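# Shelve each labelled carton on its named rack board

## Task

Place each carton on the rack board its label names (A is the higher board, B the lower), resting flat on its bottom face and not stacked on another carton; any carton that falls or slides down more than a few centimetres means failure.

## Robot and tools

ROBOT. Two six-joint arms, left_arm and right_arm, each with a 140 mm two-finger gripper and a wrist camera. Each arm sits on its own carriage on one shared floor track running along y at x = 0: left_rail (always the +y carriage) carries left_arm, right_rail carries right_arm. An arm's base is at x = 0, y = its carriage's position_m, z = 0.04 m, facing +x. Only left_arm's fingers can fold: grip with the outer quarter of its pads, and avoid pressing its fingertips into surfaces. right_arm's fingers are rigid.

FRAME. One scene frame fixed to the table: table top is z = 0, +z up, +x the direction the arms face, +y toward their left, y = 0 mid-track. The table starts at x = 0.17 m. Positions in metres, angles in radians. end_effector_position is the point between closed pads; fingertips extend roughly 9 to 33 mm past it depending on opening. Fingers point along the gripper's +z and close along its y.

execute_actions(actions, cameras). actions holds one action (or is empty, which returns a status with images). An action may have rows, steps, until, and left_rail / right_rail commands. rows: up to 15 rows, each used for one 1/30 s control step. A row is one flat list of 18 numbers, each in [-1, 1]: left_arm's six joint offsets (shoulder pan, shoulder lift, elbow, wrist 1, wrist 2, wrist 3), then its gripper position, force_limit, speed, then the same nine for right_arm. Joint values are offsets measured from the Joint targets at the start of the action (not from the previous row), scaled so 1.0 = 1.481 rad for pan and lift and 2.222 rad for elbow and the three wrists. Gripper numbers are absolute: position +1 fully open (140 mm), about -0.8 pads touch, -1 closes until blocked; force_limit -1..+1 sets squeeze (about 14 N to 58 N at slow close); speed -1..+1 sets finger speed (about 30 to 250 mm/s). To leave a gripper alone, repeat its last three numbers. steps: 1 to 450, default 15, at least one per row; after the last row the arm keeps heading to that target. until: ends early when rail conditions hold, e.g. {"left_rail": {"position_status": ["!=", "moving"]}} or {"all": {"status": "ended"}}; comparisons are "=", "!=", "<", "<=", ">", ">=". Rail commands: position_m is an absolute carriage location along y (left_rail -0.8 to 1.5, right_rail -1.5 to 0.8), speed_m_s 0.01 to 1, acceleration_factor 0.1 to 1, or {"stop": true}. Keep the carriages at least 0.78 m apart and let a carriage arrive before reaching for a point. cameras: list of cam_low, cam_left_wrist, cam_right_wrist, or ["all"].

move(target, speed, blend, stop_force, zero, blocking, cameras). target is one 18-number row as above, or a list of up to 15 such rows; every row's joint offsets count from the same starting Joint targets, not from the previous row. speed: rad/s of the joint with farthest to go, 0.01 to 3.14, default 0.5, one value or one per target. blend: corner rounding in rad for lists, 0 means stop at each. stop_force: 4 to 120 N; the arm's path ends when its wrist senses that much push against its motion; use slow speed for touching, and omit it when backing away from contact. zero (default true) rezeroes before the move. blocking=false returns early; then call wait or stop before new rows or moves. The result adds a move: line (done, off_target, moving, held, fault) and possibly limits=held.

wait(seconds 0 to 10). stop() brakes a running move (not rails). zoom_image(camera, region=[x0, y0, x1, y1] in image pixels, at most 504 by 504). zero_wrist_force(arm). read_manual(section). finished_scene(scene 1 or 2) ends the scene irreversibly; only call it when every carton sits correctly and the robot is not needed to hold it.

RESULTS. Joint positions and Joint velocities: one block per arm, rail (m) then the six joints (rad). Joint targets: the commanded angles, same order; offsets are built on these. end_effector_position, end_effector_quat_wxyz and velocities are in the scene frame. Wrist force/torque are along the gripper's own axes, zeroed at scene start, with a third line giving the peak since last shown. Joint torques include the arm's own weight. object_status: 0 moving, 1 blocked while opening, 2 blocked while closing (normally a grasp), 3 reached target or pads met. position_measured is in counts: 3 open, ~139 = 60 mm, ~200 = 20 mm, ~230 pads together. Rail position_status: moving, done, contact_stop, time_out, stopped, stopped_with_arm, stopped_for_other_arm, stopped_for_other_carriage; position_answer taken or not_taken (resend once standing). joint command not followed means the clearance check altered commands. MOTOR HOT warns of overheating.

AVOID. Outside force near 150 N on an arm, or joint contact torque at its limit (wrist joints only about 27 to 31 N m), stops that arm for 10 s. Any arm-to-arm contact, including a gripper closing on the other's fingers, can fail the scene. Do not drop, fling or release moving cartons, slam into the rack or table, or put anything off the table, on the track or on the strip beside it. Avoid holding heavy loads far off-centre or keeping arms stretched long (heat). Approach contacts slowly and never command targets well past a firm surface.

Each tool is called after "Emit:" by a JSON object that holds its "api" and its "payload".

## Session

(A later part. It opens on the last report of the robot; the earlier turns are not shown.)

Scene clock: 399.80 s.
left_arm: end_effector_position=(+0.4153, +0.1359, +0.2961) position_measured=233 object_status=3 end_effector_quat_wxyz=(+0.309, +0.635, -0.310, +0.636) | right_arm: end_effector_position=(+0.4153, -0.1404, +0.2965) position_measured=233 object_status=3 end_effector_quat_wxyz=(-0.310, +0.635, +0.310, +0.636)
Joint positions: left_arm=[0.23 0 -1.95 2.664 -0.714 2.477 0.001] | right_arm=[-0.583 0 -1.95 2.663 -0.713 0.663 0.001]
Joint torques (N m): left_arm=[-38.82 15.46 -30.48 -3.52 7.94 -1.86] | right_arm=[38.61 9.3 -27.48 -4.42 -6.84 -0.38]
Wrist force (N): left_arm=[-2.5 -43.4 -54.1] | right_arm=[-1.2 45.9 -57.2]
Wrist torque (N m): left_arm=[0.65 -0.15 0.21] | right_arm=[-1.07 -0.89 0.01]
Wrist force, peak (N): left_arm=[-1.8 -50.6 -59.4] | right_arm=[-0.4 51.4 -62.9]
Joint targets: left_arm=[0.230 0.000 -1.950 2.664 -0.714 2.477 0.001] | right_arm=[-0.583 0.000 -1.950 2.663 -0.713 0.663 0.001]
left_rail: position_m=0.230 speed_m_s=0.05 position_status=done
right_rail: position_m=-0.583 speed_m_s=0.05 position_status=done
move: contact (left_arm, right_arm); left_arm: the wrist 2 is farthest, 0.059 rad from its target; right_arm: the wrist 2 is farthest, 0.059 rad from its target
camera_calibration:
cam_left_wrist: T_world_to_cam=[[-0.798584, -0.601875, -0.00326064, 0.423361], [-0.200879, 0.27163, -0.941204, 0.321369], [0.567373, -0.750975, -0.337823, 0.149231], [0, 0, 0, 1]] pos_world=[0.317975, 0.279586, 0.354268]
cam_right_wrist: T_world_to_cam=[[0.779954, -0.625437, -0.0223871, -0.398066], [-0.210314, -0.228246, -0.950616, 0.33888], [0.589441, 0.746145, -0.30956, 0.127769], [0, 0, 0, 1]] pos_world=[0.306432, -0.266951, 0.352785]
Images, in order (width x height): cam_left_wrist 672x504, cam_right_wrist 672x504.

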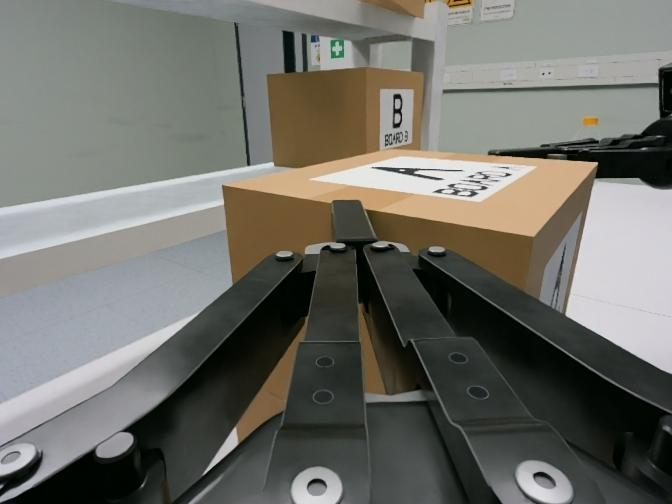

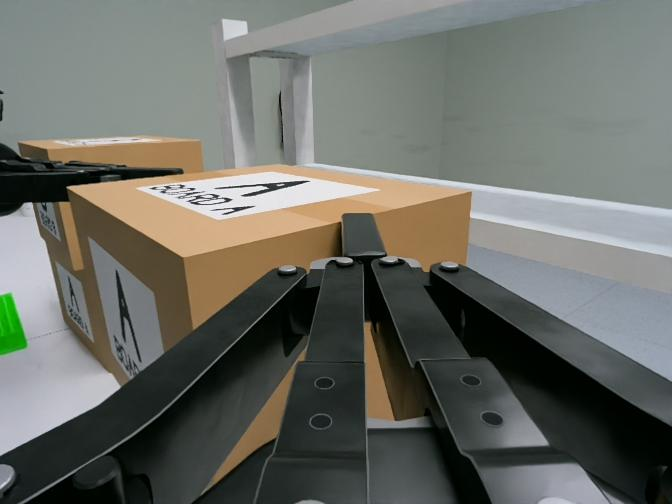

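Emit:
{"api": "move", "payload": {"target": [[0,-0.1282,-0.1276,0.2131,0,0,-1,-1,0,0,-0.1282,-0.1276,0.2131,0,0,-1,-1,0],[0,-0.1089,-0.2794,0.3519,0,0,-1,-1,0,0,-0.1089,-0.2794,0.3519,0,0,-1,-1,0]], "blend": [0.05,0], "speed": 0.2}}

Emit:
{"api": "execute_actions", "payload": {"actions": [{"left_rail":{"position_m":0.305},"right_rail":{"position_m":-0.508},"steps":250,"until":{"all":{"status":"ended"}}}]}}

Emit:
{"api": "move", "payload": {"target": [[0,0.1507,-0.0557,-0.0448,0,0,-1,-1,0,0,0.1507,-0.0557,-0.0448,0,0,-1,-1,0],[0,0.2878,-0.1261,-0.0657,0,0,-1,-1,0,0,0.2878,-0.1261,-0.0657,0,0,-1,-1,0],[0,0.3212,-0.1463,-0.0678,0,0,-1,-1,0,0,0.3212,-0.1463,-0.0678,0,0,-1,-1,0]], "blend": [0.04,0.04,0], "speed": 0.12, "stop_force": 25, "cameras": ["cam_right_wrist","cam_left_wrist"]}}

Scene clock: 414.30 s.
left_arm: end_effector_position=(+0.4649, +0.1358, +0.6655) position_measured=233 object_status=3 end_effector_quat_wxyz=(+0.309, +0.635, -0.310, +0.636) | right_arm: end_effector_position=(+0.4645, -0.1403, +0.6659) position_measured=233 object_status=3 end_effector_quat_wxyz=(-0.310, +0.635, +0.310, +0.636)
Joint positions: left_arm=[0.23 0 -2.111 2.043 0.068 2.477 0.001] | right_arm=[-0.583 0 -2.111 2.042 0.068 0.663 0.001]
Joint torques (N m): left_arm=[-36.41 15.42 -68.08 -0.89 8.75 -1.87] | right_arm=[23.75 8.23 -56.05 0.35 -9.05 -0.48]
Wrist force (N): left_arm=[-9.0 -40.9 -51.3] | right_arm=[-6.9 43.1 -55.7]
Wrist torque (N m): left_arm=[0.53 -0.46 0.15] | right_arm=[-0.97 -1.15 0.01]
Wrist force, peak (N): left_arm=[-1.7 -44.3 -54.9] | right_arm=[-8.0 45.1 -58.6]
Joint targets: left_arm=[0.230 0.000 -2.111 2.043 0.068 2.477 0.001] | right_arm=[-0.583 0.000 -2.111 2.042 0.068 0.663 0.001]
left_rail: position_m=0.230 speed_m_s=0.05 position_status=done
right_rail: position_m=-0.583 speed_m_s=0.05 position_status=done
move: done

Scene clock: 416.50 s.
left_arm: end_effector_position=(+0.4649, +0.2108, +0.6656) position_measured=233 object_status=3 end_effector_quat_wxyz=(+0.309, +0.635, -0.310, +0.636) | right_arm: end_effector_position=(+0.4645, -0.0653, +0.6661) position_measured=233 object_status=3 end_effector_quat_wxyz=(-0.310, +0.635, +0.310, +0.636)
Joint positions: left_arm=[0.305 0 -2.111 2.043 0.068 2.477 0.001] | right_arm=[-0.508 0 -2.111 2.042 0.068 0.663 0.001]
Joint torques (N m): left_arm=[-34.94 13.03 -66.72 0.11 8.84 -1.17] | right_arm=[18.44 7.95 -56.32 -0.04 -9.63 -0.53]
Wrist force (N): left_arm=[-8.5 -43.1 -54.0] | right_arm=[-6.3 44.8 -57.7]
Wrist torque (N m): left_arm=[0.54 -0.42 0.15] | right_arm=[-1.03 -1.15 0.02]
Wrist force, peak (N): left_arm=[-8.6 -43.2 -54.5] | right_arm=[-6.8 45.1 -58.1]
Joint targets: left_arm=[0.305 0.000 -2.111 2.043 0.068 2.477 0.001] | right_arm=[-0.508 0.000 -2.111 2.042 0.068 0.663 0.001]
Tool commands: left_gripper/position=-1.0 left_gripper/force_limit=-1.0 left_gripper/speed=+0.0 right_gripper/position=-1.0 right_gripper/force_limit=-1.0 right_gripper/speed=+0.0
left_rail: position_m=0.305 speed_m_s=0.05 position_status=done
right_rail: position_m=-0.508 speed_m_s=0.05 position_status=done

Scene clock: 421.50 s.
left_arm: end_effector_position=(+0.7400, +0.2107, +0.6656) position_measured=233 object_status=3 end_effector_quat_wxyz=(+0.309, +0.635, -0.310, +0.636) | right_arm: end_effector_position=(+0.7397, -0.0653, +0.6661) position_measured=233 object_status=3 end_effector_quat_wxyz=(-0.310, +0.635, +0.310, +0.636)
Joint positions: left_arm=[0.305 0 -1.636 1.718 -0.083 2.477 0.001] | right_arm=[-0.508 0 -1.636 1.717 -0.082 0.663 0.001]
Joint torques (N m): left_arm=[-26.83 -29.92 -68.97 -7.17 10.02 -1.31] | right_arm=[29.45 -37.75 -56.52 -8.09 -10.74 -0.31]
Wrist force (N): left_arm=[-8.8 -33.9 -42.4] | right_arm=[-7.1 35.7 -46.5]
Wrist torque (N m): left_arm=[0.39 -0.43 0.15] | right_arm=[-0.83 -1.13 0.07]
Wrist force, peak (N): left_arm=[-8.9 -42.4 -54.3] | right_arm=[-7.1 44.7 -58.0]
Joint targets: left_arm=[0.305 0.000 -1.636 1.718 -0.083 2.477 0.001] | right_arm=[-0.508 0.000 -1.636 1.717 -0.082 0.663 0.001]
left_rail: position_m=0.305 speed_m_s=0.05 position_status=done
right_rail: position_m=-0.508 speed_m_s=0.05 position_status=done
move: done; blend cut to 0.0247 rad at target 2
camera_calibration:
cam_left_wrist: T_world_to_cam=[[-0.798616, -0.601831, -0.00341116, 0.729], [-0.200697, 0.271655, -0.941235, 0.713949], [0.567391, -0.751001, -0.337734, 0.145937], [0, 0, 0, 1]] pos_world=[0.642676, 0.354386, 0.723768]
cam_right_wrist: T_world_to_cam=[[0.779988, -0.625399, -0.0222372, -0.595961], [-0.210134, -0.228273, -0.95065, 0.7755], [0.58946, 0.746168, -0.309468, -0.00514214], [0, 0, 0, 1]] pos_world=[0.630832, -0.191851, 0.722386]
Images, in order (width x height): cam_left_wrist 672x504, cam_right_wrist 672x504.

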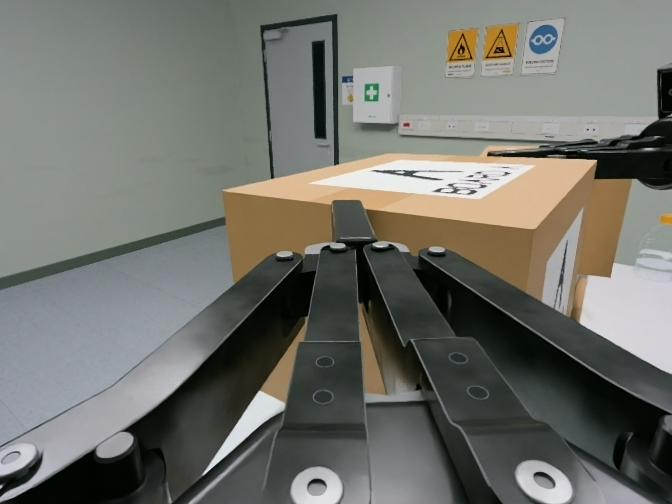

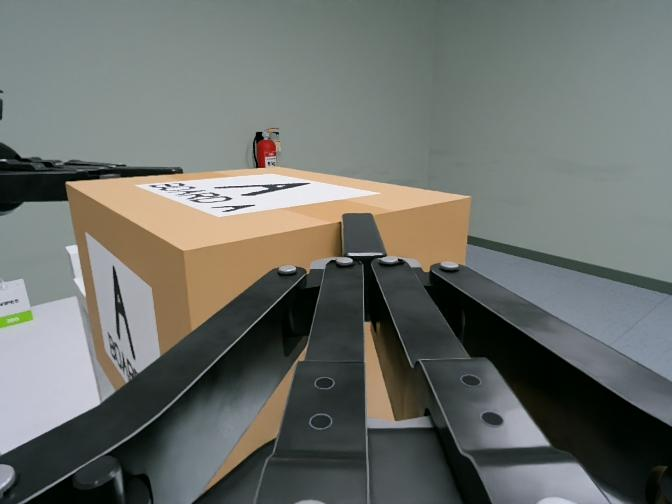

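Emit:
{"api": "move", "payload": {"target": [0,0.0053,0.0443,-0.0478,0,0,-1,-1,0,0,0.0053,0.0443,-0.0478,0,0,-1,-1,0], "speed": 0.05, "stop_force": 18}}

Scene clock: 458.10 s.
left_arm: end_effector_position=(+0.7385, +0.2107, +0.6262) position_measured=233 object_status=3 end_effector_quat_wxyz=(+0.309, +0.635, -0.310, +0.636) | right_arm: end_effector_position=(+0.7383, -0.0653, +0.6271) position_measured=233 object_status=3 end_effector_quat_wxyz=(-0.310, +0.635, +0.310, +0.636)
Joint positions: left_arm=[0.305 0 -1.63 1.782 -0.153 2.477 0.001] | right_arm=[-0.508 0 -1.631 1.781 -0.151 0.663 0.001]
Joint torques (N m): left_arm=[-42.91 -51.41 -59.06 1.73 10.19 -1.78] | right_arm=[46.73 -53.82 -47.78 1.88 -12.71 -0.34]
Wrist force (N): left_arm=[1.9 -36.3 -39.6] | right_arm=[5.4 36.2 -44.8]
Wrist torque (N m): left_arm=[0.42 0.01 0.11] | right_arm=[-0.97 -0.85 0.11]
Wrist force, peak (N): left_arm=[16.4 -34.5 -51.3] | right_arm=[18.2 31.6 -54.6]
Joint targets: left_arm=[0.305 0.000 -1.631 1.782 -0.153 2.477 0.001] | right_arm=[-0.508 0.000 -1.631 1.781 -0.151 0.663 0.001]
left_rail: position_m=0.305 speed_m_s=0.05 position_status=done
right_rail: position_m=-0.508 speed_m_s=0.05 position_status=done
move: contact (left_arm, right_arm); left_arm: the wrist 1 is farthest, 0.036 rad from its target; right_arm: the wrist 1 is farthest, 0.037 rad from its target

Emit:
{"api": "execute_actions", "payload": {"actions": [{"left_rail":{"position_m":0.335},"right_rail":{"position_m":-0.523},"steps":90,"until":{"all":{"status":"ended"}}}], "cameras": ["cam_low"]}}

Emit:
{"api": "move", "payload": {"target": [0,0,0,0,0,0,-1,-1,0,0,-0.2702,0.1022,0.0736,0,0,-1,-1,0], "speed": 0.3}}

Emit:
{"api": "execute_actions", "payload": {"actions": [{"right_rail":{"position_m":-0.75},"steps":200,"until":{"all":{"status":"ended"}}}]}}

Emit:
{"api": "execute_actions", "payload": {"actions": [{"left_rail":{"position_m":0.235},"steps":140,"until":{"all":{"status":"ended"}}}], "cameras": ["cam_low"]}}

Scene clock: 466.43 s.
left_arm: end_effector_position=(+0.7385, +0.2407, +0.6263) position_measured=233 object_status=3 end_effector_quat_wxyz=(+0.309, +0.635, -0.310, +0.636) | right_arm: end_effector_position=(+0.7382, -0.0803, +0.6272) position_measured=233 object_status=3 end_effector_quat_wxyz=(-0.310, +0.635, +0.310, +0.636)
Joint positions: left_arm=[0.335 0 -1.631 1.782 -0.153 2.477 0.001] | right_arm=[-0.523 0 -1.631 1.781 -0.151 0.663 0.001]
Joint torques (N m): left_arm=[13.99 -61.79 -58.17 -2.67 -1.96 -1.93] | right_arm=[-14.72 -50.5 -46.4 -4.84 3.06 -0.38]
Wrist force (N): left_arm=[-0.7 0.2 0.3] | right_arm=[4.3 -3.3 -5.0]
Wrist torque (N m): left_arm=[-0.24 0.00 0.14] | right_arm=[-0.97 -1.45 0.06]
Wrist force, peak (N): left_arm=[1.8 -36.9 -41.0] | right_arm=[5.4 36.8 -45.4]
Joint targets: left_arm=[0.335 0.000 -1.631 1.782 -0.153 2.477 0.001] | right_arm=[-0.523 0.000 -1.631 1.781 -0.151 0.663 0.001]
Tool commands: left_gripper/position=-1.0 left_gripper/force_limit=-1.0 left_gripper/speed=+0.0 right_gripper/position=-1.0 right_gripper/force_limit=-1.0 right_gripper/speed=+0.0
left_rail: position_m=0.335 speed_m_s=0.05 position_status=done
right_rail: position_m=-0.523 speed_m_s=0.05 position_status=done
Images, in order (width x height): cam_low 672x504.

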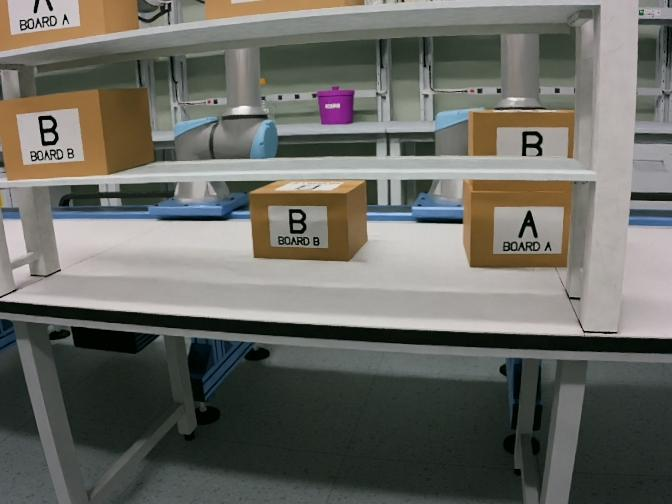

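Scene clock: 468.30 s.
left_arm: end_effector_position=(+0.7385, +0.2407, +0.6263) position_measured=233 object_status=3 end_effector_quat_wxyz=(+0.309, +0.635, -0.310, +0.636) | right_arm: end_effector_position=(+0.5104, -0.0803, +0.6652) position_measured=233 object_status=3 end_effector_quat_wxyz=(-0.309, +0.632, +0.312, +0.639)
Joint positions: left_arm=[0.335 0 -1.631 1.782 -0.153 2.477 0.001] | right_arm=[-0.523 0 -2.031 2.008 0.012 0.663 0.001]
Joint torques (N m): left_arm=[14.42 -54.26 -55.48 -2.58 -1.83 -1.55] | right_arm=[1.7 -18.39 -35.52 1.26 2.85 -0.35]
Wrist force (N): left_arm=[-0.7 0.2 0.2] | right_arm=[4.4 -3.4 -5.2]
Wrist torque (N m): left_arm=[-0.23 -0.01 0.14] | right_arm=[-0.96 -1.41 0.06]
Wrist force, peak (N): left_arm=[-1.2 0.1 0.3] | right_arm=[4.7 -4.8 -6.5]
Joint targets: left_arm=[0.335 0.000 -1.631 1.782 -0.153 2.477 0.001] | right_arm=[-0.523 0.000 -2.031 2.008 0.012 0.663 0.001]
left_rail: position_m=0.335 speed_m_s=0.05 position_status=done
right_rail: position_m=-0.523 speed_m_s=0.05 position_status=done
move: done

Scene clock: 473.57 s.
left_arm: end_effector_position=(+0.7385, +0.2407, +0.6263) position_measured=233 object_status=3 end_effector_quat_wxyz=(+0.309, +0.635, -0.310, +0.636) | right_arm: end_effector_position=(+0.5103, -0.3073, +0.6652) position_measured=233 object_status=3 end_effector_quat_wxyz=(-0.309, +0.632, +0.312, +0.639)
Joint positions: left_arm=[0.335 0 -1.631 1.782 -0.153 2.477 0.001] | right_arm=[-0.75 0 -2.031 2.008 0.012 0.663 0.001]
Joint torques (N m): left_arm=[12.85 -40.24 -54.55 -2.95 -2.16 -1.97] | right_arm=[10.13 -19.94 -37.01 0.95 2.79 -0.47]
Wrist force (N): left_arm=[-0.7 0.2 0.3] | right_arm=[4.3 -3.5 -5.3]
Wrist torque (N m): left_arm=[-0.24 -0.01 0.14] | right_arm=[-0.98 -1.39 0.07]
Wrist force, peak (N): left_arm=[-1.1 0.1 0.5] | right_arm=[4.4 -3.2 -5.8]
Joint targets: left_arm=[0.335 0.000 -1.631 1.782 -0.153 2.477 0.001] | right_arm=[-0.750 0.000 -2.031 2.008 0.012 0.663 0.001]
Tool commands: left_gripper/position=-1.0 left_gripper/force_limit=-1.0 left_gripper/speed=+0.0 right_gripper/position=-1.0 right_gripper/force_limit=-1.0 right_gripper/speed=+0.0
left_rail: position_m=0.335 speed_m_s=0.05 position_status=done
right_rail: position_m=-0.750 speed_m_s=0.05 position_status=done

Scene clock: 476.27 s.
left_arm: end_effector_position=(+0.7385, +0.1407, +0.6263) position_measured=233 object_status=3 end_effector_quat_wxyz=(+0.309, +0.635, -0.310, +0.636) | right_arm: end_effector_position=(+0.5103, -0.3073, +0.6652) position_measured=233 object_status=3 end_effector_quat_wxyz=(-0.309, +0.632, +0.312, +0.639)
Joint positions: left_arm=[0.235 0 -1.631 1.782 -0.153 2.477 0.001] | right_arm=[-0.75 0 -2.031 2.008 0.012 0.663 0.001]
Joint torques (N m): left_arm=[-15.01 -32.89 -53.42 -2.84 3.24 -2.1] | right_arm=[10.47 -18.43 -37.7 0.94 2.76 -0.33]
Wrist force (N): left_arm=[1.6 -2.9 -5.1] | right_arm=[4.3 -3.2 -5.3]
Wrist torque (N m): left_arm=[-0.18 0.05 0.13] | right_arm=[-0.92 -1.39 0.06]
Wrist force, peak (N): left_arm=[2.0 -3.3 -5.2] | right_arm=[4.7 -3.2 -5.6]
Joint targets: left_arm=[0.235 0.000 -1.631 1.782 -0.153 2.477 0.001] | right_arm=[-0.750 0.000 -2.031 2.008 0.012 0.663 0.001]
Tool commands: left_gripper/position=-1.0 left_gripper/force_limit=-1.0 left_gripper/speed=+0.0 right_gripper/position=-1.0 right_gripper/force_limit=-1.0 right_gripper/speed=+0.0
left_rail: position_m=0.235 speed_m_s=0.05 position_status=done
right_rail: position_m=-0.750 speed_m_s=0.05 position_status=done
Images, in order (width x height): cam_low 672x504.

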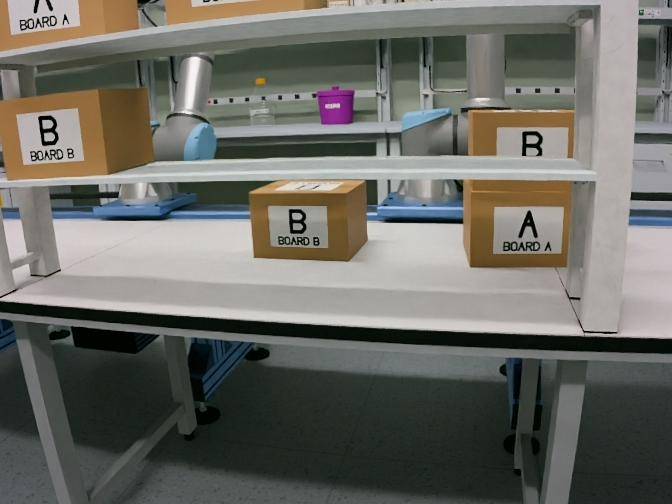

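Emit:
{"api": "execute_actions", "payload": {"actions": [{"left_rail":{"position_m":0.175},"steps":140,"until":{"all":{"status":"ended"}}}]}}

Emit:
{"api": "execute_actions", "payload": {"actions": [{"left_rail":{"position_m":0.19},"steps":60,"until":{"all":{"status":"ended"}}}]}}

Emit:
{"api": "move", "payload": {"target": [0,-0.2702,0.1022,0.0736,0,0,-1,-1,0,0,0,0,0,0,0,-1,-1,0], "speed": 0.3}}

Emit:
{"api": "execute_actions", "payload": {"actions": [{"left_rail":{"position_m":0.05},"right_rail":{"position_m":-0.78},"steps":200,"until":{"all":{"status":"ended"}}}]}}

Emit:
{"api": "move", "payload": {"target": [0,0.1854,-0.0582,-0.0608,0,0,-1,-1,0,0,0,0,0,0,0,-1,-1,0], "speed": 0.15, "stop_force": 30, "cameras": ["all"]}}

Scene clock: 484.97 s.
left_arm: end_effector_position=(+0.7385, +0.0807, +0.6263) position_measured=233 object_status=3 end_effector_quat_wxyz=(+0.309, +0.635, -0.310, +0.636) | right_arm: end_effector_position=(+0.5103, -0.3073, +0.6652) position_measured=233 object_status=3 end_effector_quat_wxyz=(-0.309, +0.632, +0.312, +0.639)
Joint positions: left_arm=[0.175 0 -1.631 1.782 -0.153 2.477 0.001] | right_arm=[-0.75 0 -2.031 2.008 0.012 0.663 0.001]
Joint torques (N m): left_arm=[-17.82 -23.72 -51.6 -2.75 3.18 -1.93] | right_arm=[9.54 -18.95 -39.73 0.49 2.71 -0.12]
Wrist force (N): left_arm=[2.4 -2.5 -5.5] | right_arm=[4.3 -3.3 -5.2]
Wrist torque (N m): left_arm=[-0.15 0.15 0.12] | right_arm=[-0.94 -1.39 0.07]
Wrist force, peak (N): left_arm=[3.3 -2.9 -5.5] | right_arm=[4.7 -3.3 -5.6]
Joint targets: left_arm=[0.175 0.000 -1.631 1.782 -0.153 2.477 0.001] | right_arm=[-0.750 0.000 -2.031 2.008 0.012 0.663 0.001]
Tool commands: left_gripper/position=-1.0 left_gripper/force_limit=-1.0 left_gripper/speed=+0.0 right_gripper/position=-1.0 right_gripper/force_limit=-1.0 right_gripper/speed=+0.0
left_rail: position_m=0.175 speed_m_s=0.05 position_status=done
right_rail: position_m=-0.750 speed_m_s=0.05 position_status=done

Scene clock: 485.97 s.
left_arm: end_effector_position=(+0.7385, +0.0957, +0.6263) position_measured=233 object_status=3 end_effector_quat_wxyz=(+0.309, +0.635, -0.310, +0.636) | right_arm: end_effector_position=(+0.5103, -0.3073, +0.6652) position_measured=233 object_status=3 end_effector_quat_wxyz=(-0.309, +0.632, +0.312, +0.639)
Joint positions: left_arm=[0.19 0 -1.631 1.782 -0.153 2.477 0.001] | right_arm=[-0.75 0 -2.031 2.008 0.012 0.663 0.001]
Joint torques (N m): left_arm=[-5 -24.15 -50.99 -3 -1.19 -1.97] | right_arm=[9.62 -20.04 -39.98 0.44 2.69 -0.49]
Wrist force (N): left_arm=[-0.6 0.1 0.2] | right_arm=[4.5 -3.2 -5.2]
Wrist torque (N m): left_arm=[-0.26 -0.03 0.13] | right_arm=[-0.91 -1.41 0.06]
Wrist force, peak (N): left_arm=[3.2 -3.1 -5.9] | right_arm=[4.6 -3.4 -5.4]
Joint targets: left_arm=[0.190 0.000 -1.631 1.782 -0.153 2.477 0.001] | right_arm=[-0.750 0.000 -2.031 2.008 0.012 0.663 0.001]
Tool commands: left_gripper/position=-1.0 left_gripper/force_limit=-1.0 left_gripper/speed=+0.0 right_gripper/position=-1.0 right_gripper/force_limit=-1.0 right_gripper/speed=+0.0
left_rail: position_m=0.190 speed_m_s=0.05 position_status=done
right_rail: position_m=-0.750 speed_m_s=0.05 position_status=done

Scene clock: 487.83 s.
left_arm: end_effector_position=(+0.5108, +0.0958, +0.6643) position_measured=233 object_status=3 end_effector_quat_wxyz=(+0.308, +0.632, -0.312, +0.639) | right_arm: end_effector_position=(+0.5103, -0.3073, +0.6652) position_measured=233 object_status=3 end_effector_quat_wxyz=(-0.309, +0.632, +0.312, +0.639)
Joint positions: left_arm=[0.19 0 -2.031 2.009 0.01 2.477 0.001] | right_arm=[-0.75 0 -2.031 2.008 0.012 0.663 0.001]
Joint torques (N m): left_arm=[8.68 -26.65 -40.09 0.95 -1.55 -1.55] | right_arm=[7.68 -18.99 -41.6 0.23 2.69 -0.31]
Wrist force (N): left_arm=[-0.7 0.3 0.2] | right_arm=[4.5 -3.0 -5.2]
Wrist torque (N m): left_arm=[-0.23 0.01 0.14] | right_arm=[-0.88 -1.41 0.06]
Wrist force, peak (N): left_arm=[-1.2 -1.5 1.4] | right_arm=[4.7 -3.3 -5.7]
Joint targets: left_arm=[0.190 0.000 -2.031 2.009 0.011 2.477 0.001] | right_arm=[-0.750 0.000 -2.031 2.008 0.012 0.663 0.001]
left_rail: position_m=0.190 speed_m_s=0.05 position_status=done
right_rail: position_m=-0.750 speed_m_s=0.05 position_status=done
move: done

Scene clock: 491.33 s.
left_arm: end_effector_position=(+0.5106, -0.0442, +0.6643) position_measured=233 object_status=3 end_effector_quat_wxyz=(+0.308, +0.632, -0.312, +0.639) | right_arm: end_effector_position=(+0.5103, -0.3373, +0.6652) position_measured=233 object_status=3 end_effector_quat_wxyz=(-0.309, +0.632, +0.312, +0.639)
Joint positions: left_arm=[0.05 0 -2.031 2.009 0.011 2.477 0.001] | right_arm=[-0.78 0 -2.031 2.008 0.012 0.663 0.001]
Joint torques (N m): left_arm=[10.85 -28.5 -43.15 0.69 -1.79 -1.91] | right_arm=[9.44 -18.15 -42.16 -0.04 2.45 -0.21]
Wrist force (N): left_arm=[-1.0 0.4 0.5] | right_arm=[4.3 -3.1 -5.3]
Wrist torque (N m): left_arm=[-0.21 0.08 0.15] | right_arm=[-0.90 -1.38 0.06]
Wrist force, peak (N): left_arm=[-1.1 0.4 0.4] | right_arm=[4.6 -3.3 -5.7]
Joint targets: left_arm=[0.050 0.000 -2.031 2.009 0.011 2.477 0.001] | right_arm=[-0.780 0.000 -2.031 2.008 0.012 0.663 0.001]
Tool commands: left_gripper/position=-1.0 left_gripper/force_limit=-1.0 left_gripper/speed=+0.0 right_gripper/position=-1.0 right_gripper/force_limit=-1.0 right_gripper/speed=+0.0
left_rail: position_m=0.050 speed_m_s=0.05 position_status=done
right_rail: position_m=-0.780 speed_m_s=0.05 position_status=done

Scene clock: 494.23 s.
left_arm: end_effector_position=(+0.6643, -0.0443, +0.6325) position_measured=233 object_status=3 end_effector_quat_wxyz=(+0.309, +0.635, -0.310, +0.636) | right_arm: end_effector_position=(+0.5103, -0.3373, +0.6652) position_measured=233 object_status=3 end_effector_quat_wxyz=(-0.309, +0.632, +0.312, +0.639)
Joint positions: left_arm=[0.05 0 -1.756 1.88 -0.125 2.477 0.001] | right_arm=[-0.78 0 -2.031 2.008 0.012 0.663 0.001]
Joint torques (N m): left_arm=[12.17 -13.62 -62.51 -5.03 -1.74 -1.83] | right_arm=[8.7 -19.59 -43.47 -0.3 2.54 -0.26]
Wrist force (N): left_arm=[-0.7 0.7 0.2] | right_arm=[4.4 -3.3 -5.3]
Wrist torque (N m): left_arm=[-0.14 0.06 0.14] | right_arm=[-0.93 -1.40 0.06]
Wrist force, peak (N): left_arm=[-0.9 0.9 -0.8] | right_arm=[4.7 -3.3 -5.5]
Joint targets: left_arm=[0.050 0.000 -1.756 1.880 -0.125 2.477 0.001] | right_arm=[-0.780 0.000 -2.031 2.008 0.012 0.663 0.001]
left_rail: position_m=0.050 speed_m_s=0.05 position_status=done
right_rail: position_m=-0.780 speed_m_s=0.05 position_status=done
move: done
camera_calibration:
cam_left_wrist: T_world_to_cam=[[-0.798613, -0.601837, -0.00315928, 0.51485], [-0.201007, 0.271669, -0.941165, 0.736972], [0.567286, -0.750992, -0.337932, -0.0135255], [0, 0, 0, 1]] pos_world=[0.566975, 0.0994856, 0.690668]
cam_right_wrist: T_world_to_cam=[[0.780157, -0.625414, -0.0145405, -0.592412], [-0.200724, -0.228238, -0.95269, 0.661006], [0.592507, 0.746166, -0.303597, 0.327426], [0, 0, 0, 1]] pos_world=[0.400852, -0.463951, 0.720525]

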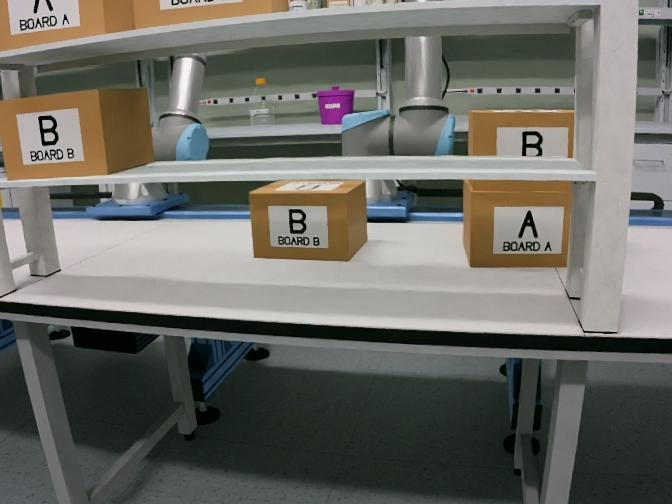

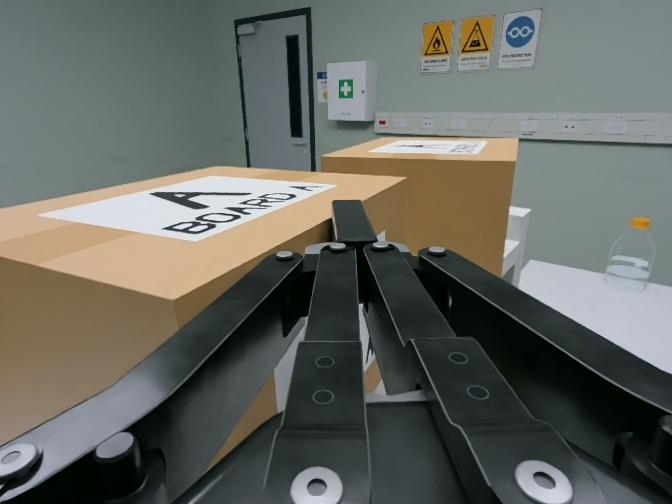

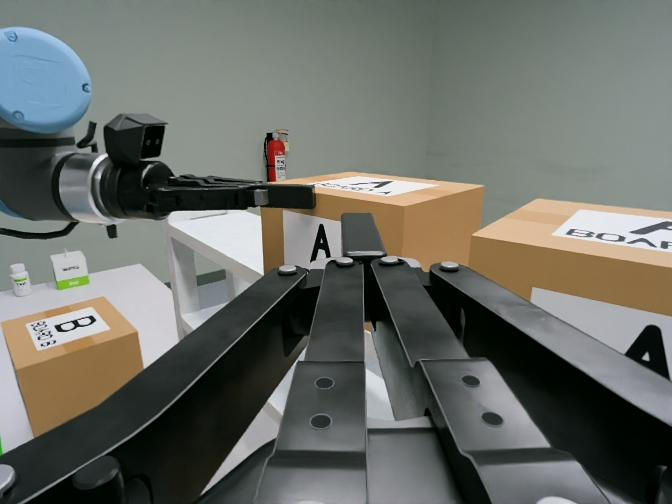

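Emit:
{"api": "move", "payload": {"target": [0,-0.2399,0.0734,0.0869,-0.0387,0,-1,-1,0,0,-0.0542,0.0158,0.0252,0.0394,0,-1,-1,0], "speed": 0.4}}

Emit:
{"api": "execute_actions", "payload": {"actions": [{"left_rail":{"position_m":0.25},"right_rail":{"position_m":-0.60},"steps":200,"until":{"all":{"status":"ended"}}}]}}

Emit:
{"api": "move", "payload": {"target": [0,-0.0088,0.2153,-0.2095,0,0,-1,-1,0,0,-0.0088,0.2153,-0.2095,0,0,-1,-1,0], "speed": 0.3, "cameras": ["all"]}}

Scene clock: 508.37 s.
left_arm: end_effector_position=(+0.4871, -0.0252, +0.6651) position_measured=233 object_status=3 end_effector_quat_wxyz=(+0.282, +0.648, -0.282, +0.648) | right_arm: end_effector_position=(+0.4873, -0.3567, +0.6652) position_measured=233 object_status=3 end_effector_quat_wxyz=(-0.282, +0.649, +0.282, +0.648)
Joint positions: left_arm=[0.05 0 -2.111 2.043 0.068 2.391 0.001] | right_arm=[-0.78 0 -2.111 2.043 0.068 0.751 0.001]
Joint torques (N m): left_arm=[9.62 -23.02 -41.22 1.26 -2.67 -1.84] | right_arm=[8.14 -12.18 -34.72 1.15 3.63 -0.13]
Wrist force (N): left_arm=[-0.9 0.1 0.3] | right_arm=[3.9 -3.2 -5.1]
Wrist torque (N m): left_arm=[-0.27 0.07 0.13] | right_arm=[-0.91 -1.28 0.04]
Wrist force, peak (N): left_arm=[-1.0 -2.0 2.0] | right_arm=[4.5 -4.1 -5.2]
Joint targets: left_arm=[0.050 0.000 -2.112 2.043 0.069 2.391 0.001] | right_arm=[-0.780 0.000 -2.111 2.043 0.068 0.751 0.001]
left_rail: position_m=0.050 speed_m_s=0.05 position_status=done
right_rail: position_m=-0.780 speed_m_s=0.05 position_status=done
move: done

Scene clock: 513.07 s.
left_arm: end_effector_position=(+0.4870, +0.1748, +0.6651) position_measured=233 object_status=3 end_effector_quat_wxyz=(+0.282, +0.648, -0.282, +0.648) | right_arm: end_effector_position=(+0.4873, -0.1767, +0.6652) position_measured=233 object_status=3 end_effector_quat_wxyz=(-0.282, +0.649, +0.282, +0.648)
Joint positions: left_arm=[0.25 0 -2.112 2.043 0.069 2.391 0.001] | right_arm=[-0.6 0 -2.111 2.043 0.068 0.751 0.001]
Joint torques (N m): left_arm=[6.82 -20.45 -43.64 0.75 -1.89 -1.79] | right_arm=[6.27 -13.66 -36.6 0.93 0.29 -0.04]
Wrist force (N): left_arm=[-0.8 0.0 0.1] | right_arm=[3.9 -3.1 -5.2]
Wrist torque (N m): left_arm=[-0.28 0.03 0.13] | right_arm=[-0.91 -1.30 0.03]
Wrist force, peak (N): left_arm=[-1.0 0.4 0.7] | right_arm=[4.2 -2.3 -6.0]
Joint targets: left_arm=[0.250 0.000 -2.112 2.043 0.069 2.391 0.001] | right_arm=[-0.600 0.000 -2.111 2.043 0.068 0.751 0.001]
Tool commands: left_gripper/position=-1.0 left_gripper/force_limit=-1.0 left_gripper/speed=+0.0 right_gripper/position=-1.0 right_gripper/force_limit=-1.0 right_gripper/speed=+0.0
left_rail: position_m=0.250 speed_m_s=0.05 position_status=done
right_rail: position_m=-0.600 speed_m_s=0.05 position_status=done

Scene clock: 515.20 s.
left_arm: end_effector_position=(+0.4371, +0.1749, +0.4011) position_measured=233 object_status=3 end_effector_quat_wxyz=(+0.282, +0.648, -0.282, +0.648) | right_arm: end_effector_position=(+0.4374, -0.1767, +0.4012) position_measured=233 object_status=3 end_effector_quat_wxyz=(-0.282, +0.648, +0.282, +0.648)
Joint positions: left_arm=[0.25 0 -2.125 2.521 -0.397 2.391 0.001] | right_arm=[-0.6 0 -2.124 2.521 -0.397 0.751 0.001]
Joint torques (N m): left_arm=[6.99 -17.74 -38.1 -5.13 -1.16 -2.06] | right_arm=[5.23 -8.48 -30.56 -6.13 -1.26 0.17]
Wrist force (N): left_arm=[-0.9 0.2 0.3] | right_arm=[4.0 -3.6 -4.3]
Wrist torque (N m): left_arm=[-0.23 0.04 0.13] | right_arm=[-0.98 -1.30 0.02]
Wrist force, peak (N): left_arm=[-3.1 0.8 -0.1] | right_arm=[5.7 -2.9 -5.2]
Joint targets: left_arm=[0.250 0.000 -2.125 2.522 -0.397 2.391 0.001] | right_arm=[-0.600 0.000 -2.124 2.521 -0.397 0.751 0.001]
left_rail: position_m=0.250 speed_m_s=0.05 position_status=done
right_rail: position_m=-0.600 speed_m_s=0.05 position_status=done
move: done
camera_calibration:
cam_left_wrist: T_world_to_cam=[[-0.743981, -0.668196, -0.00259486, 0.45209], [-0.2242, 0.253283, -0.941054, 0.427289], [0.629465, -0.699544, -0.338248, 0.165536], [0, 0, 0, 1]] pos_world=[0.327946, 0.309659, 0.459267]
cam_right_wrist: T_world_to_cam=[[0.722269, -0.691236, -0.0228114, -0.421882], [-0.229972, -0.208928, -0.950506, 0.446753], [0.652258, 0.691767, -0.309867, 0.137365], [0, 0, 0, 1]] pos_world=[0.317856, -0.293305, 0.457583]

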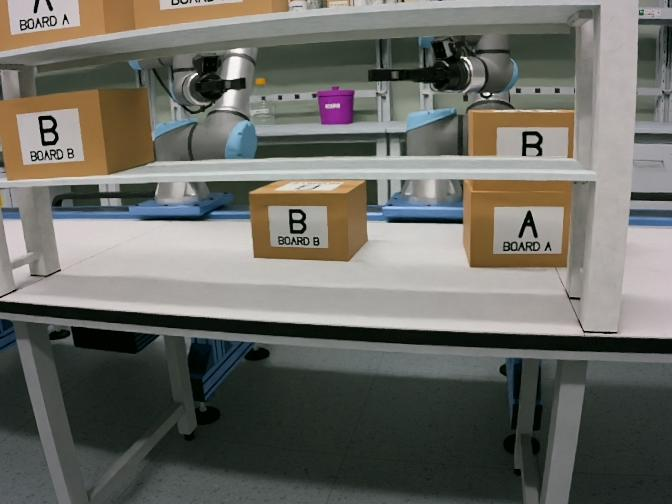

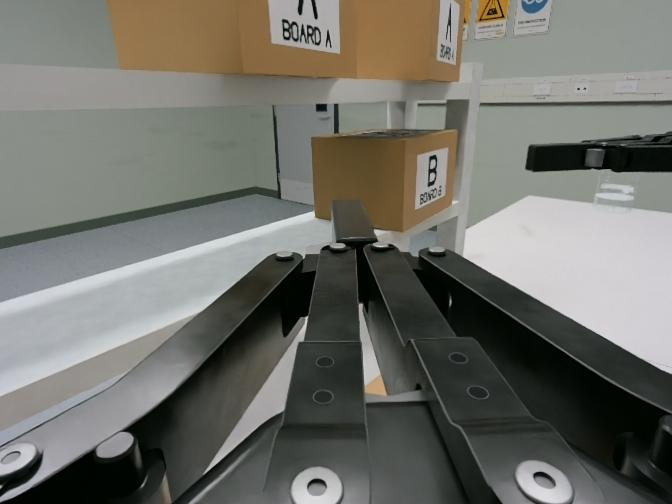

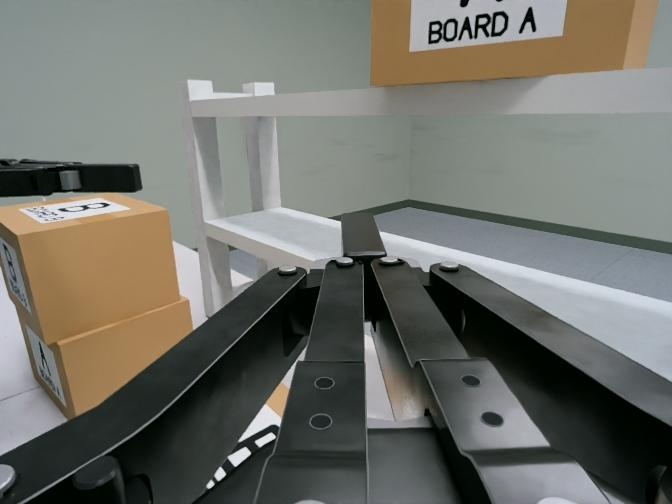

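Emit:
{"api": "zoom_image", "payload": {"camera": "cam_low", "region": [360, 190, 500, 290]}}

Emit:
{"api": "zoom_image", "payload": {"camera": "cam_right_wrist", "region": [0, 200, 300, 500]}}

Scaled by 3.600.

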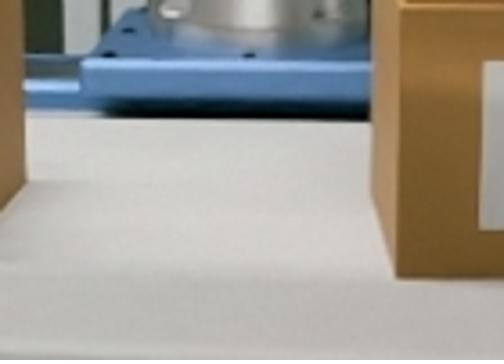

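Scaled by 1.680.

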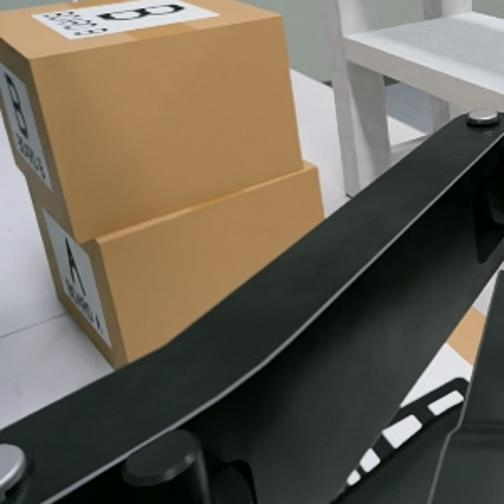

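Emit:
{"api": "move", "payload": {"target": [[0,0.1175,0.0644,-0.1427,0,0,-1,-1,0,0,0.1175,0.0644,-0.1427,0,0,-1,-1,0],[0,0.3722,0.0927,-0.3408,0,0,-1,-1,0,0,0.3722,0.0927,-0.3408,0,0,-1,-1,0],[0,0.5237,0.1027,-0.4517,0,0,-1,-1,0,0,0.5237,0.1027,-0.4517,0,0,-1,-1,0]], "speed": 0.3, "blend": [0.04,0.04,0], "stop_force": 15, "cameras": ["all"]}}

Scene clock: 547.03 s.
left_arm: end_effector_position=(+0.4636, +0.1748, +0.1351) position_measured=233 object_status=3 end_effector_quat_wxyz=(+0.282, +0.648, -0.282, +0.648) | right_arm: end_effector_position=(+0.4639, -0.1767, +0.1351) position_measured=233 object_status=3 end_effector_quat_wxyz=(-0.282, +0.649, +0.282, +0.648)
Joint positions: left_arm=[0.25 0 -1.349 2.75 -1.401 2.391 0.001] | right_arm=[-0.6 0 -1.348 2.75 -1.401 0.751 0.001]
Joint torques (N m): left_arm=[10.04 -10.23 -0.11 -5.16 0.12 -2.34] | right_arm=[1.73 -16.58 0 -6.11 -2.01 0.05]
Wrist force (N): left_arm=[-0.8 0.0 0.4] | right_arm=[3.8 -3.2 -4.4]
Wrist torque (N m): left_arm=[-0.28 0.02 0.15] | right_arm=[-0.89 -1.27 0.07]
Wrist force, peak (N): left_arm=[-1.8 0.2 0.2] | right_arm=[5.0 -4.0 -4.8]
Joint targets: left_arm=[0.250 0.000 -1.349 2.750 -1.401 2.391 0.001] | right_arm=[-0.600 0.000 -1.348 2.750 -1.401 0.751 0.001]
left_rail: position_m=0.250 speed_m_s=0.05 position_status=done
right_rail: position_m=-0.600 speed_m_s=0.05 position_status=done
move: done
camera_calibration:
cam_left_wrist: T_world_to_cam=[[-0.743977, -0.668201, -0.00236071, 0.47107], [-0.224559, 0.253349, -0.94095, 0.183091], [0.629342, -0.699515, -0.338536, 0.0590062], [0, 0, 0, 1]] pos_world=[0.354445, 0.30966, 0.193367]
cam_right_wrist: T_world_to_cam=[[0.722264, -0.691234, -0.0230388, -0.447046], [-0.230269, -0.208928, -0.950434, 0.200005], [0.652159, 0.691769, -0.31007, 0.0376979], [0, 0, 0, 1]] pos_world=[0.344355, -0.293305, 0.191482]

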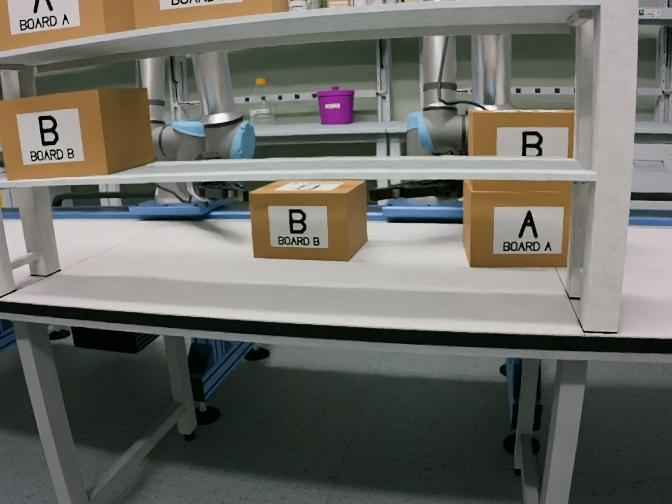

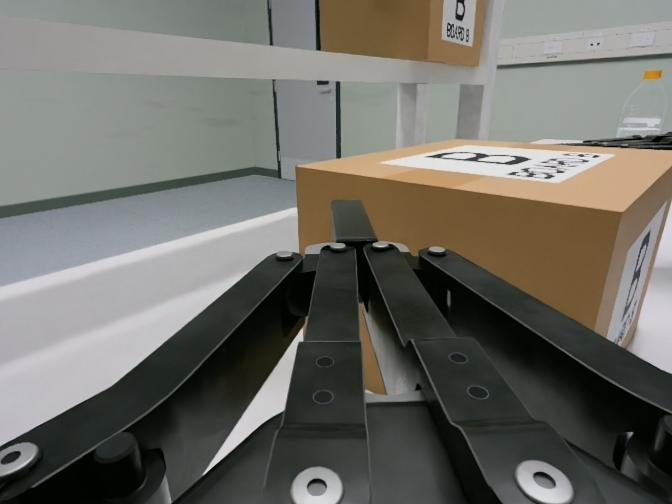

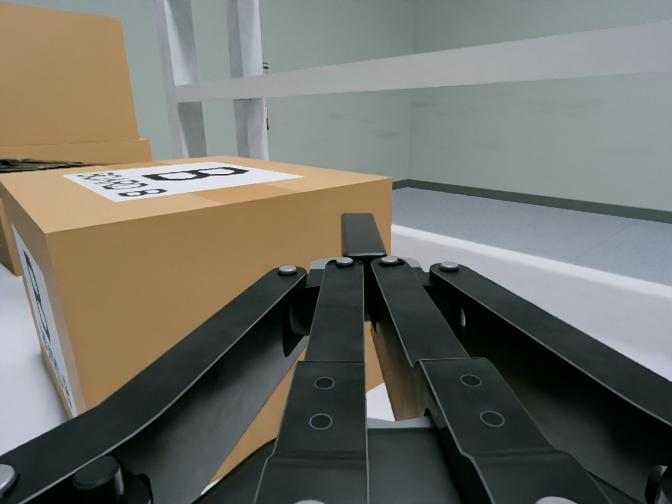

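Emit:
{"api": "move", "payload": {"target": [0,-0.0099,0.0157,-0.0091,0,0,-1,-1,0,0,-0.0099,0.0157,-0.0091,0,0,-1,-1,0], "speed": 0.1}}

Emit:
{"api": "execute_actions", "payload": {"actions": [{"left_rail":{"position_m":0.232},"right_rail":{"position_m":-0.584},"steps":90,"until":{"all":{"status":"ended"}}}]}}

Emit:
{"api": "move", "payload": {"target": [0,0,0,0,0.07,0,-1,-1,0,0,0,0,0,-0.07,0,-1,-1,0], "speed": 0.06, "stop_force": 12, "cameras": ["cam_left_wrist","cam_right_wrist"]}}

Scene clock: 554.50 s.
left_arm: end_effector_position=(+0.4436, +0.1749, +0.1352) position_measured=233 object_status=3 end_effector_quat_wxyz=(+0.282, +0.648, -0.282, +0.648) | right_arm: end_effector_position=(+0.4438, -0.1767, +0.1352) position_measured=233 object_status=3 end_effector_quat_wxyz=(-0.282, +0.649, +0.282, +0.648)
Joint positions: left_arm=[0.25 0 -1.363 2.785 -1.421 2.391 0.001] | right_arm=[-0.6 0 -1.363 2.784 -1.421 0.751 0.001]
Joint torques (N m): left_arm=[6.15 -48.35 1.4 -5.77 1.6 -1.9] | right_arm=[-0.21 -39.05 2.97 -6.05 -2.16 0.09]
Wrist force (N): left_arm=[-1.0 0.1 0.1] | right_arm=[3.7 -3.5 -4.3]
Wrist torque (N m): left_arm=[-0.27 0.07 0.14] | right_arm=[-0.94 -1.25 0.09]
Wrist force, peak (N): left_arm=[-1.3 0.0 0.6] | right_arm=[3.5 -3.9 -5.1]
Joint targets: left_arm=[0.250 0.000 -1.363 2.785 -1.421 2.391 0.001] | right_arm=[-0.600 0.000 -1.363 2.784 -1.421 0.751 0.001]
left_rail: position_m=0.250 speed_m_s=0.05 position_status=done
right_rail: position_m=-0.600 speed_m_s=0.05 position_status=done
move: done

Scene clock: 555.57 s.
left_arm: end_effector_position=(+0.4435, +0.1569, +0.1352) position_measured=233 object_status=3 end_effector_quat_wxyz=(+0.282, +0.648, -0.282, +0.648) | right_arm: end_effector_position=(+0.4437, -0.1607, +0.1352) position_measured=233 object_status=3 end_effector_quat_wxyz=(-0.282, +0.649, +0.282, +0.648)
Joint positions: left_arm=[0.232 0 -1.363 2.785 -1.421 2.391 0.001] | right_arm=[-0.584 0 -1.363 2.784 -1.421 0.751 0.001]
Joint torques (N m): left_arm=[6.8 -50.11 1.62 -4.96 1.43 -2.33] | right_arm=[0.06 -39.96 0.86 -6.14 -2.07 0.32]
Wrist force (N): left_arm=[-0.8 0.0 0.7] | right_arm=[3.8 -3.4 -4.4]
Wrist torque (N m): left_arm=[-0.29 -0.01 0.15] | right_arm=[-0.93 -1.29 0.09]
Wrist force, peak (N): left_arm=[-1.2 0.4 0.5] | right_arm=[3.8 -3.9 -4.6]
Joint targets: left_arm=[0.232 0.000 -1.363 2.785 -1.421 2.391 0.001] | right_arm=[-0.584 0.000 -1.363 2.784 -1.421 0.751 0.001]
Tool commands: left_gripper/position=-1.0 left_gripper/force_limit=-1.0 left_gripper/speed=+0.0 right_gripper/position=-1.0 right_gripper/force_limit=-1.0 right_gripper/speed=+0.0
left_rail: position_m=0.232 speed_m_s=0.05 position_status=done
right_rail: position_m=-0.584 speed_m_s=0.05 position_status=done

Scene clock: 558.10 s.
left_arm: end_effector_position=(+0.4212, +0.1378, +0.1352) position_measured=233 object_status=3 end_effector_quat_wxyz=(+0.310, +0.636, -0.310, +0.636) | right_arm: end_effector_position=(+0.4214, -0.1417, +0.1352) position_measured=233 object_status=3 end_effector_quat_wxyz=(-0.310, +0.636, +0.309, +0.636)
Joint positions: left_arm=[0.232 0 -1.363 2.785 -1.421 2.477 0.001] | right_arm=[-0.584 0 -1.363 2.784 -1.421 0.665 0.001]
Joint torques (N m): left_arm=[-17.66 -47.69 -3.71 -3.01 0.14 -1.97] | right_arm=[-0.84 -39.34 -1.74 -4.03 0.55 0.13]
Wrist force (N): left_arm=[-1.9 -9.0 -18.4] | right_arm=[4.0 8.6 -24.6]
Wrist torque (N m): left_arm=[-0.11 0.01 0.15] | right_arm=[-1.09 -1.30 0.08]
Wrist force, peak (N): left_arm=[-2.9 -20.1 -22.2] | right_arm=[3.6 17.1 -26.0]
Joint targets: left_arm=[0.232 0.000 -1.363 2.785 -1.421 2.477 0.001] | right_arm=[-0.584 0.000 -1.363 2.784 -1.421 0.665 0.001]
left_rail: position_m=0.232 speed_m_s=0.05 position_status=done
right_rail: position_m=-0.584 speed_m_s=0.05 position_status=done
move: contact (left_arm, right_arm); left_arm: the wrist 2 is farthest, 0.069 rad from its target; right_arm: the wrist 2 is farthest, 0.069 rad from its target
camera_calibration:
cam_left_wrist: T_world_to_cam=[[-0.798601, -0.601856, -0.00240183, 0.428664], [-0.201887, 0.271638, -0.940986, 0.170966], [0.56699, -0.750988, -0.338438, 0.0932544], [0, 0, 0, 1]] pos_world=[0.323973, 0.281586, 0.193467]
cam_right_wrist: T_world_to_cam=[[0.778965, -0.626643, -0.0230701, -0.406994], [-0.211493, -0.227912, -0.950435, 0.187047], [0.590325, 0.745235, -0.310066, 0.0748051], [0, 0, 0, 1]] pos_world=[0.312434, -0.268157, 0.191582]
Images, in order (width x height): cam_left_wrist 672x504, cam_right_wrist 672x504.

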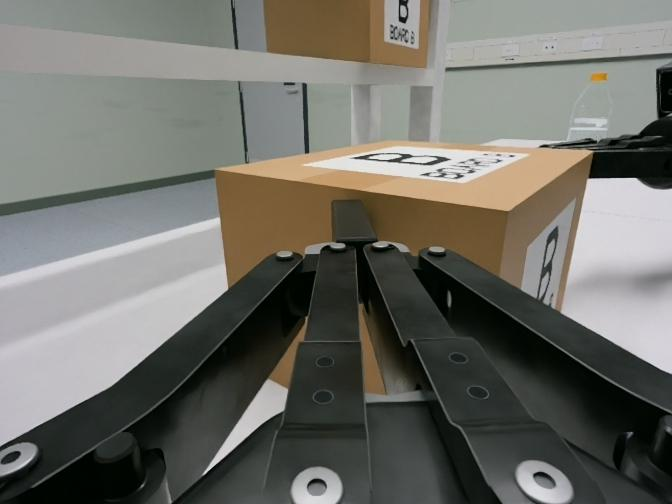

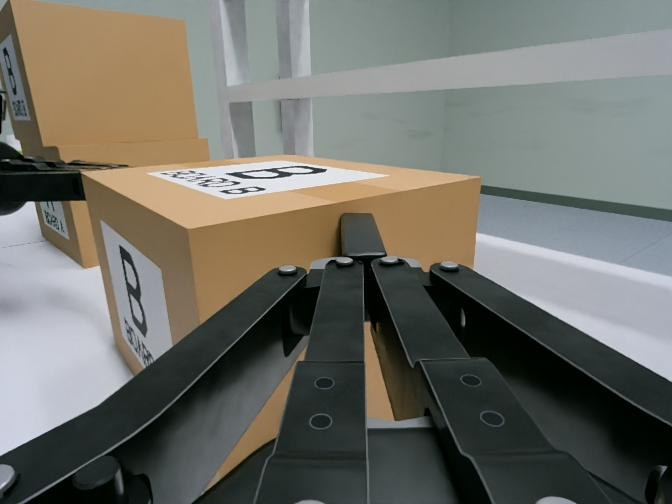

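Emit:
{"api": "move", "payload": {"target": [0,0.005,-0.0079,0.0046,-0.012,0,-1,-1,0,0,0.005,-0.0079,0.0046,0.012,0,-1,-1,0], "speed": 0.06}}

Emit:
{"api": "move", "payload": {"target": [0,0,0,0,0.045,0,-1,-1,0,0,0,0,0,-0.045,0,-1,-1,0], "speed": 0.04, "stop_force": 34, "cameras": ["cam_left_wrist","cam_right_wrist"]}}

Scene clock: 566.63 s.
left_arm: end_effector_position=(+0.4383, +0.1434, +0.1351) position_measured=233 object_status=3 end_effector_quat_wxyz=(+0.301, +0.640, -0.301, +0.640) | right_arm: end_effector_position=(+0.4385, -0.1473, +0.1351) position_measured=233 object_status=3 end_effector_quat_wxyz=(-0.301, +0.640, +0.301, +0.640)
Joint positions: left_arm=[0.232 0 -1.356 2.767 -1.411 2.451 0.001] | right_arm=[-0.584 0 -1.356 2.767 -1.411 0.691 0.001]
Joint torques (N m): left_arm=[-5.76 -8.69 -20.21 1.27 -2.73 -1.95] | right_arm=[-0.45 -14.75 -15.69 1.13 4.07 -0.02]
Wrist force (N): left_arm=[-0.9 0.2 0.7] | right_arm=[3.5 -3.8 -4.4]
Wrist torque (N m): left_arm=[-0.25 0.03 0.15] | right_arm=[-1.02 -1.22 0.06]
Wrist force, peak (N): left_arm=[-2.2 -9.7 -19.6] | right_arm=[4.0 8.7 -24.8]
Joint targets: left_arm=[0.232 0.000 -1.356 2.767 -1.411 2.451 0.001] | right_arm=[-0.584 0.000 -1.356 2.767 -1.411 0.691 0.001]
left_rail: position_m=0.232 speed_m_s=0.05 position_status=done
right_rail: position_m=-0.584 speed_m_s=0.05 position_status=done
move: done

Scene clock: 568.57 s.
left_arm: end_effector_position=(+0.4301, +0.1369, +0.1351) position_measured=233 object_status=3 end_effector_quat_wxyz=(+0.311, +0.635, -0.311, +0.635) | right_arm: end_effector_position=(+0.4302, -0.1406, +0.1351) position_measured=233 object_status=3 end_effector_quat_wxyz=(-0.311, +0.635, +0.311, +0.635)
Joint positions: left_arm=[0.232 0 -1.356 2.767 -1.411 2.482 0.001] | right_arm=[-0.584 0 -1.356 2.767 -1.411 0.66 0.001]
Joint torques (N m): left_arm=[-37.85 -9.28 -15.89 1.1 5.09 -2.39] | right_arm=[34.29 -15.93 -12.3 1.44 -4.51 0.07]
Wrist force (N): left_arm=[0.0 -32.1 -42.2] | right_arm=[5.8 30.9 -47.2]
Wrist torque (N m): left_arm=[0.35 0.02 0.13] | right_arm=[-1.71 -1.18 0.09]
Wrist force, peak (N): left_arm=[-1.8 -39.6 -44.8] | right_arm=[5.3 36.8 -48.2]
Joint targets: left_arm=[0.232 0.000 -1.356 2.767 -1.411 2.482 0.001] | right_arm=[-0.584 0.000 -1.356 2.767 -1.411 0.660 0.001]
left_rail: position_m=0.232 speed_m_s=0.05 position_status=done
right_rail: position_m=-0.584 speed_m_s=0.05 position_status=done
move: contact (left_arm, right_arm); left_arm: the wrist 2 is farthest, 0.069 rad from its target; right_arm: the wrist 2 is farthest, 0.069 rad from its target
camera_calibration:
cam_left_wrist: T_world_to_cam=[[-0.801462, -0.598041, -0.00232849, 0.435895], [-0.200638, 0.272548, -0.94099, 0.172276], [0.563385, -0.753701, -0.338427, 0.0893613], [0, 0, 0, 1]] pos_world=[0.333574, 0.281081, 0.193367]
cam_right_wrist: T_world_to_cam=[[0.782202, -0.622599, -0.0230262, -0.414026], [-0.210277, -0.229031, -0.950436, 0.188482], [0.586467, 0.748275, -0.310067, 0.0708734], [0, 0, 0, 1]] pos_world=[0.32192, -0.267637, 0.191582]
Images, in order (width x height): cam_left_wrist 672x504, cam_right_wrist 672x504.

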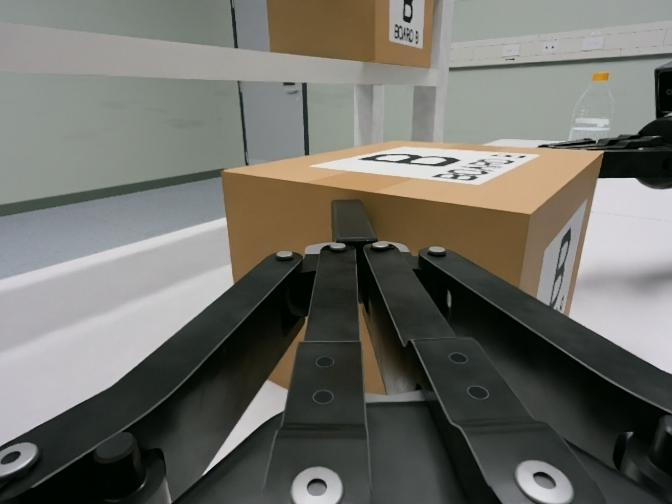

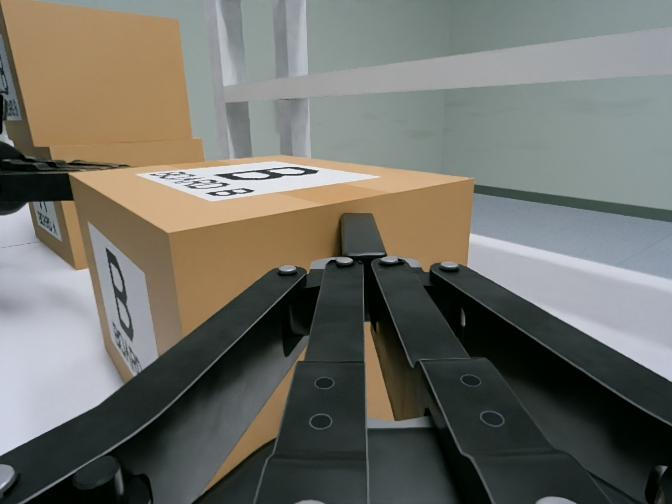

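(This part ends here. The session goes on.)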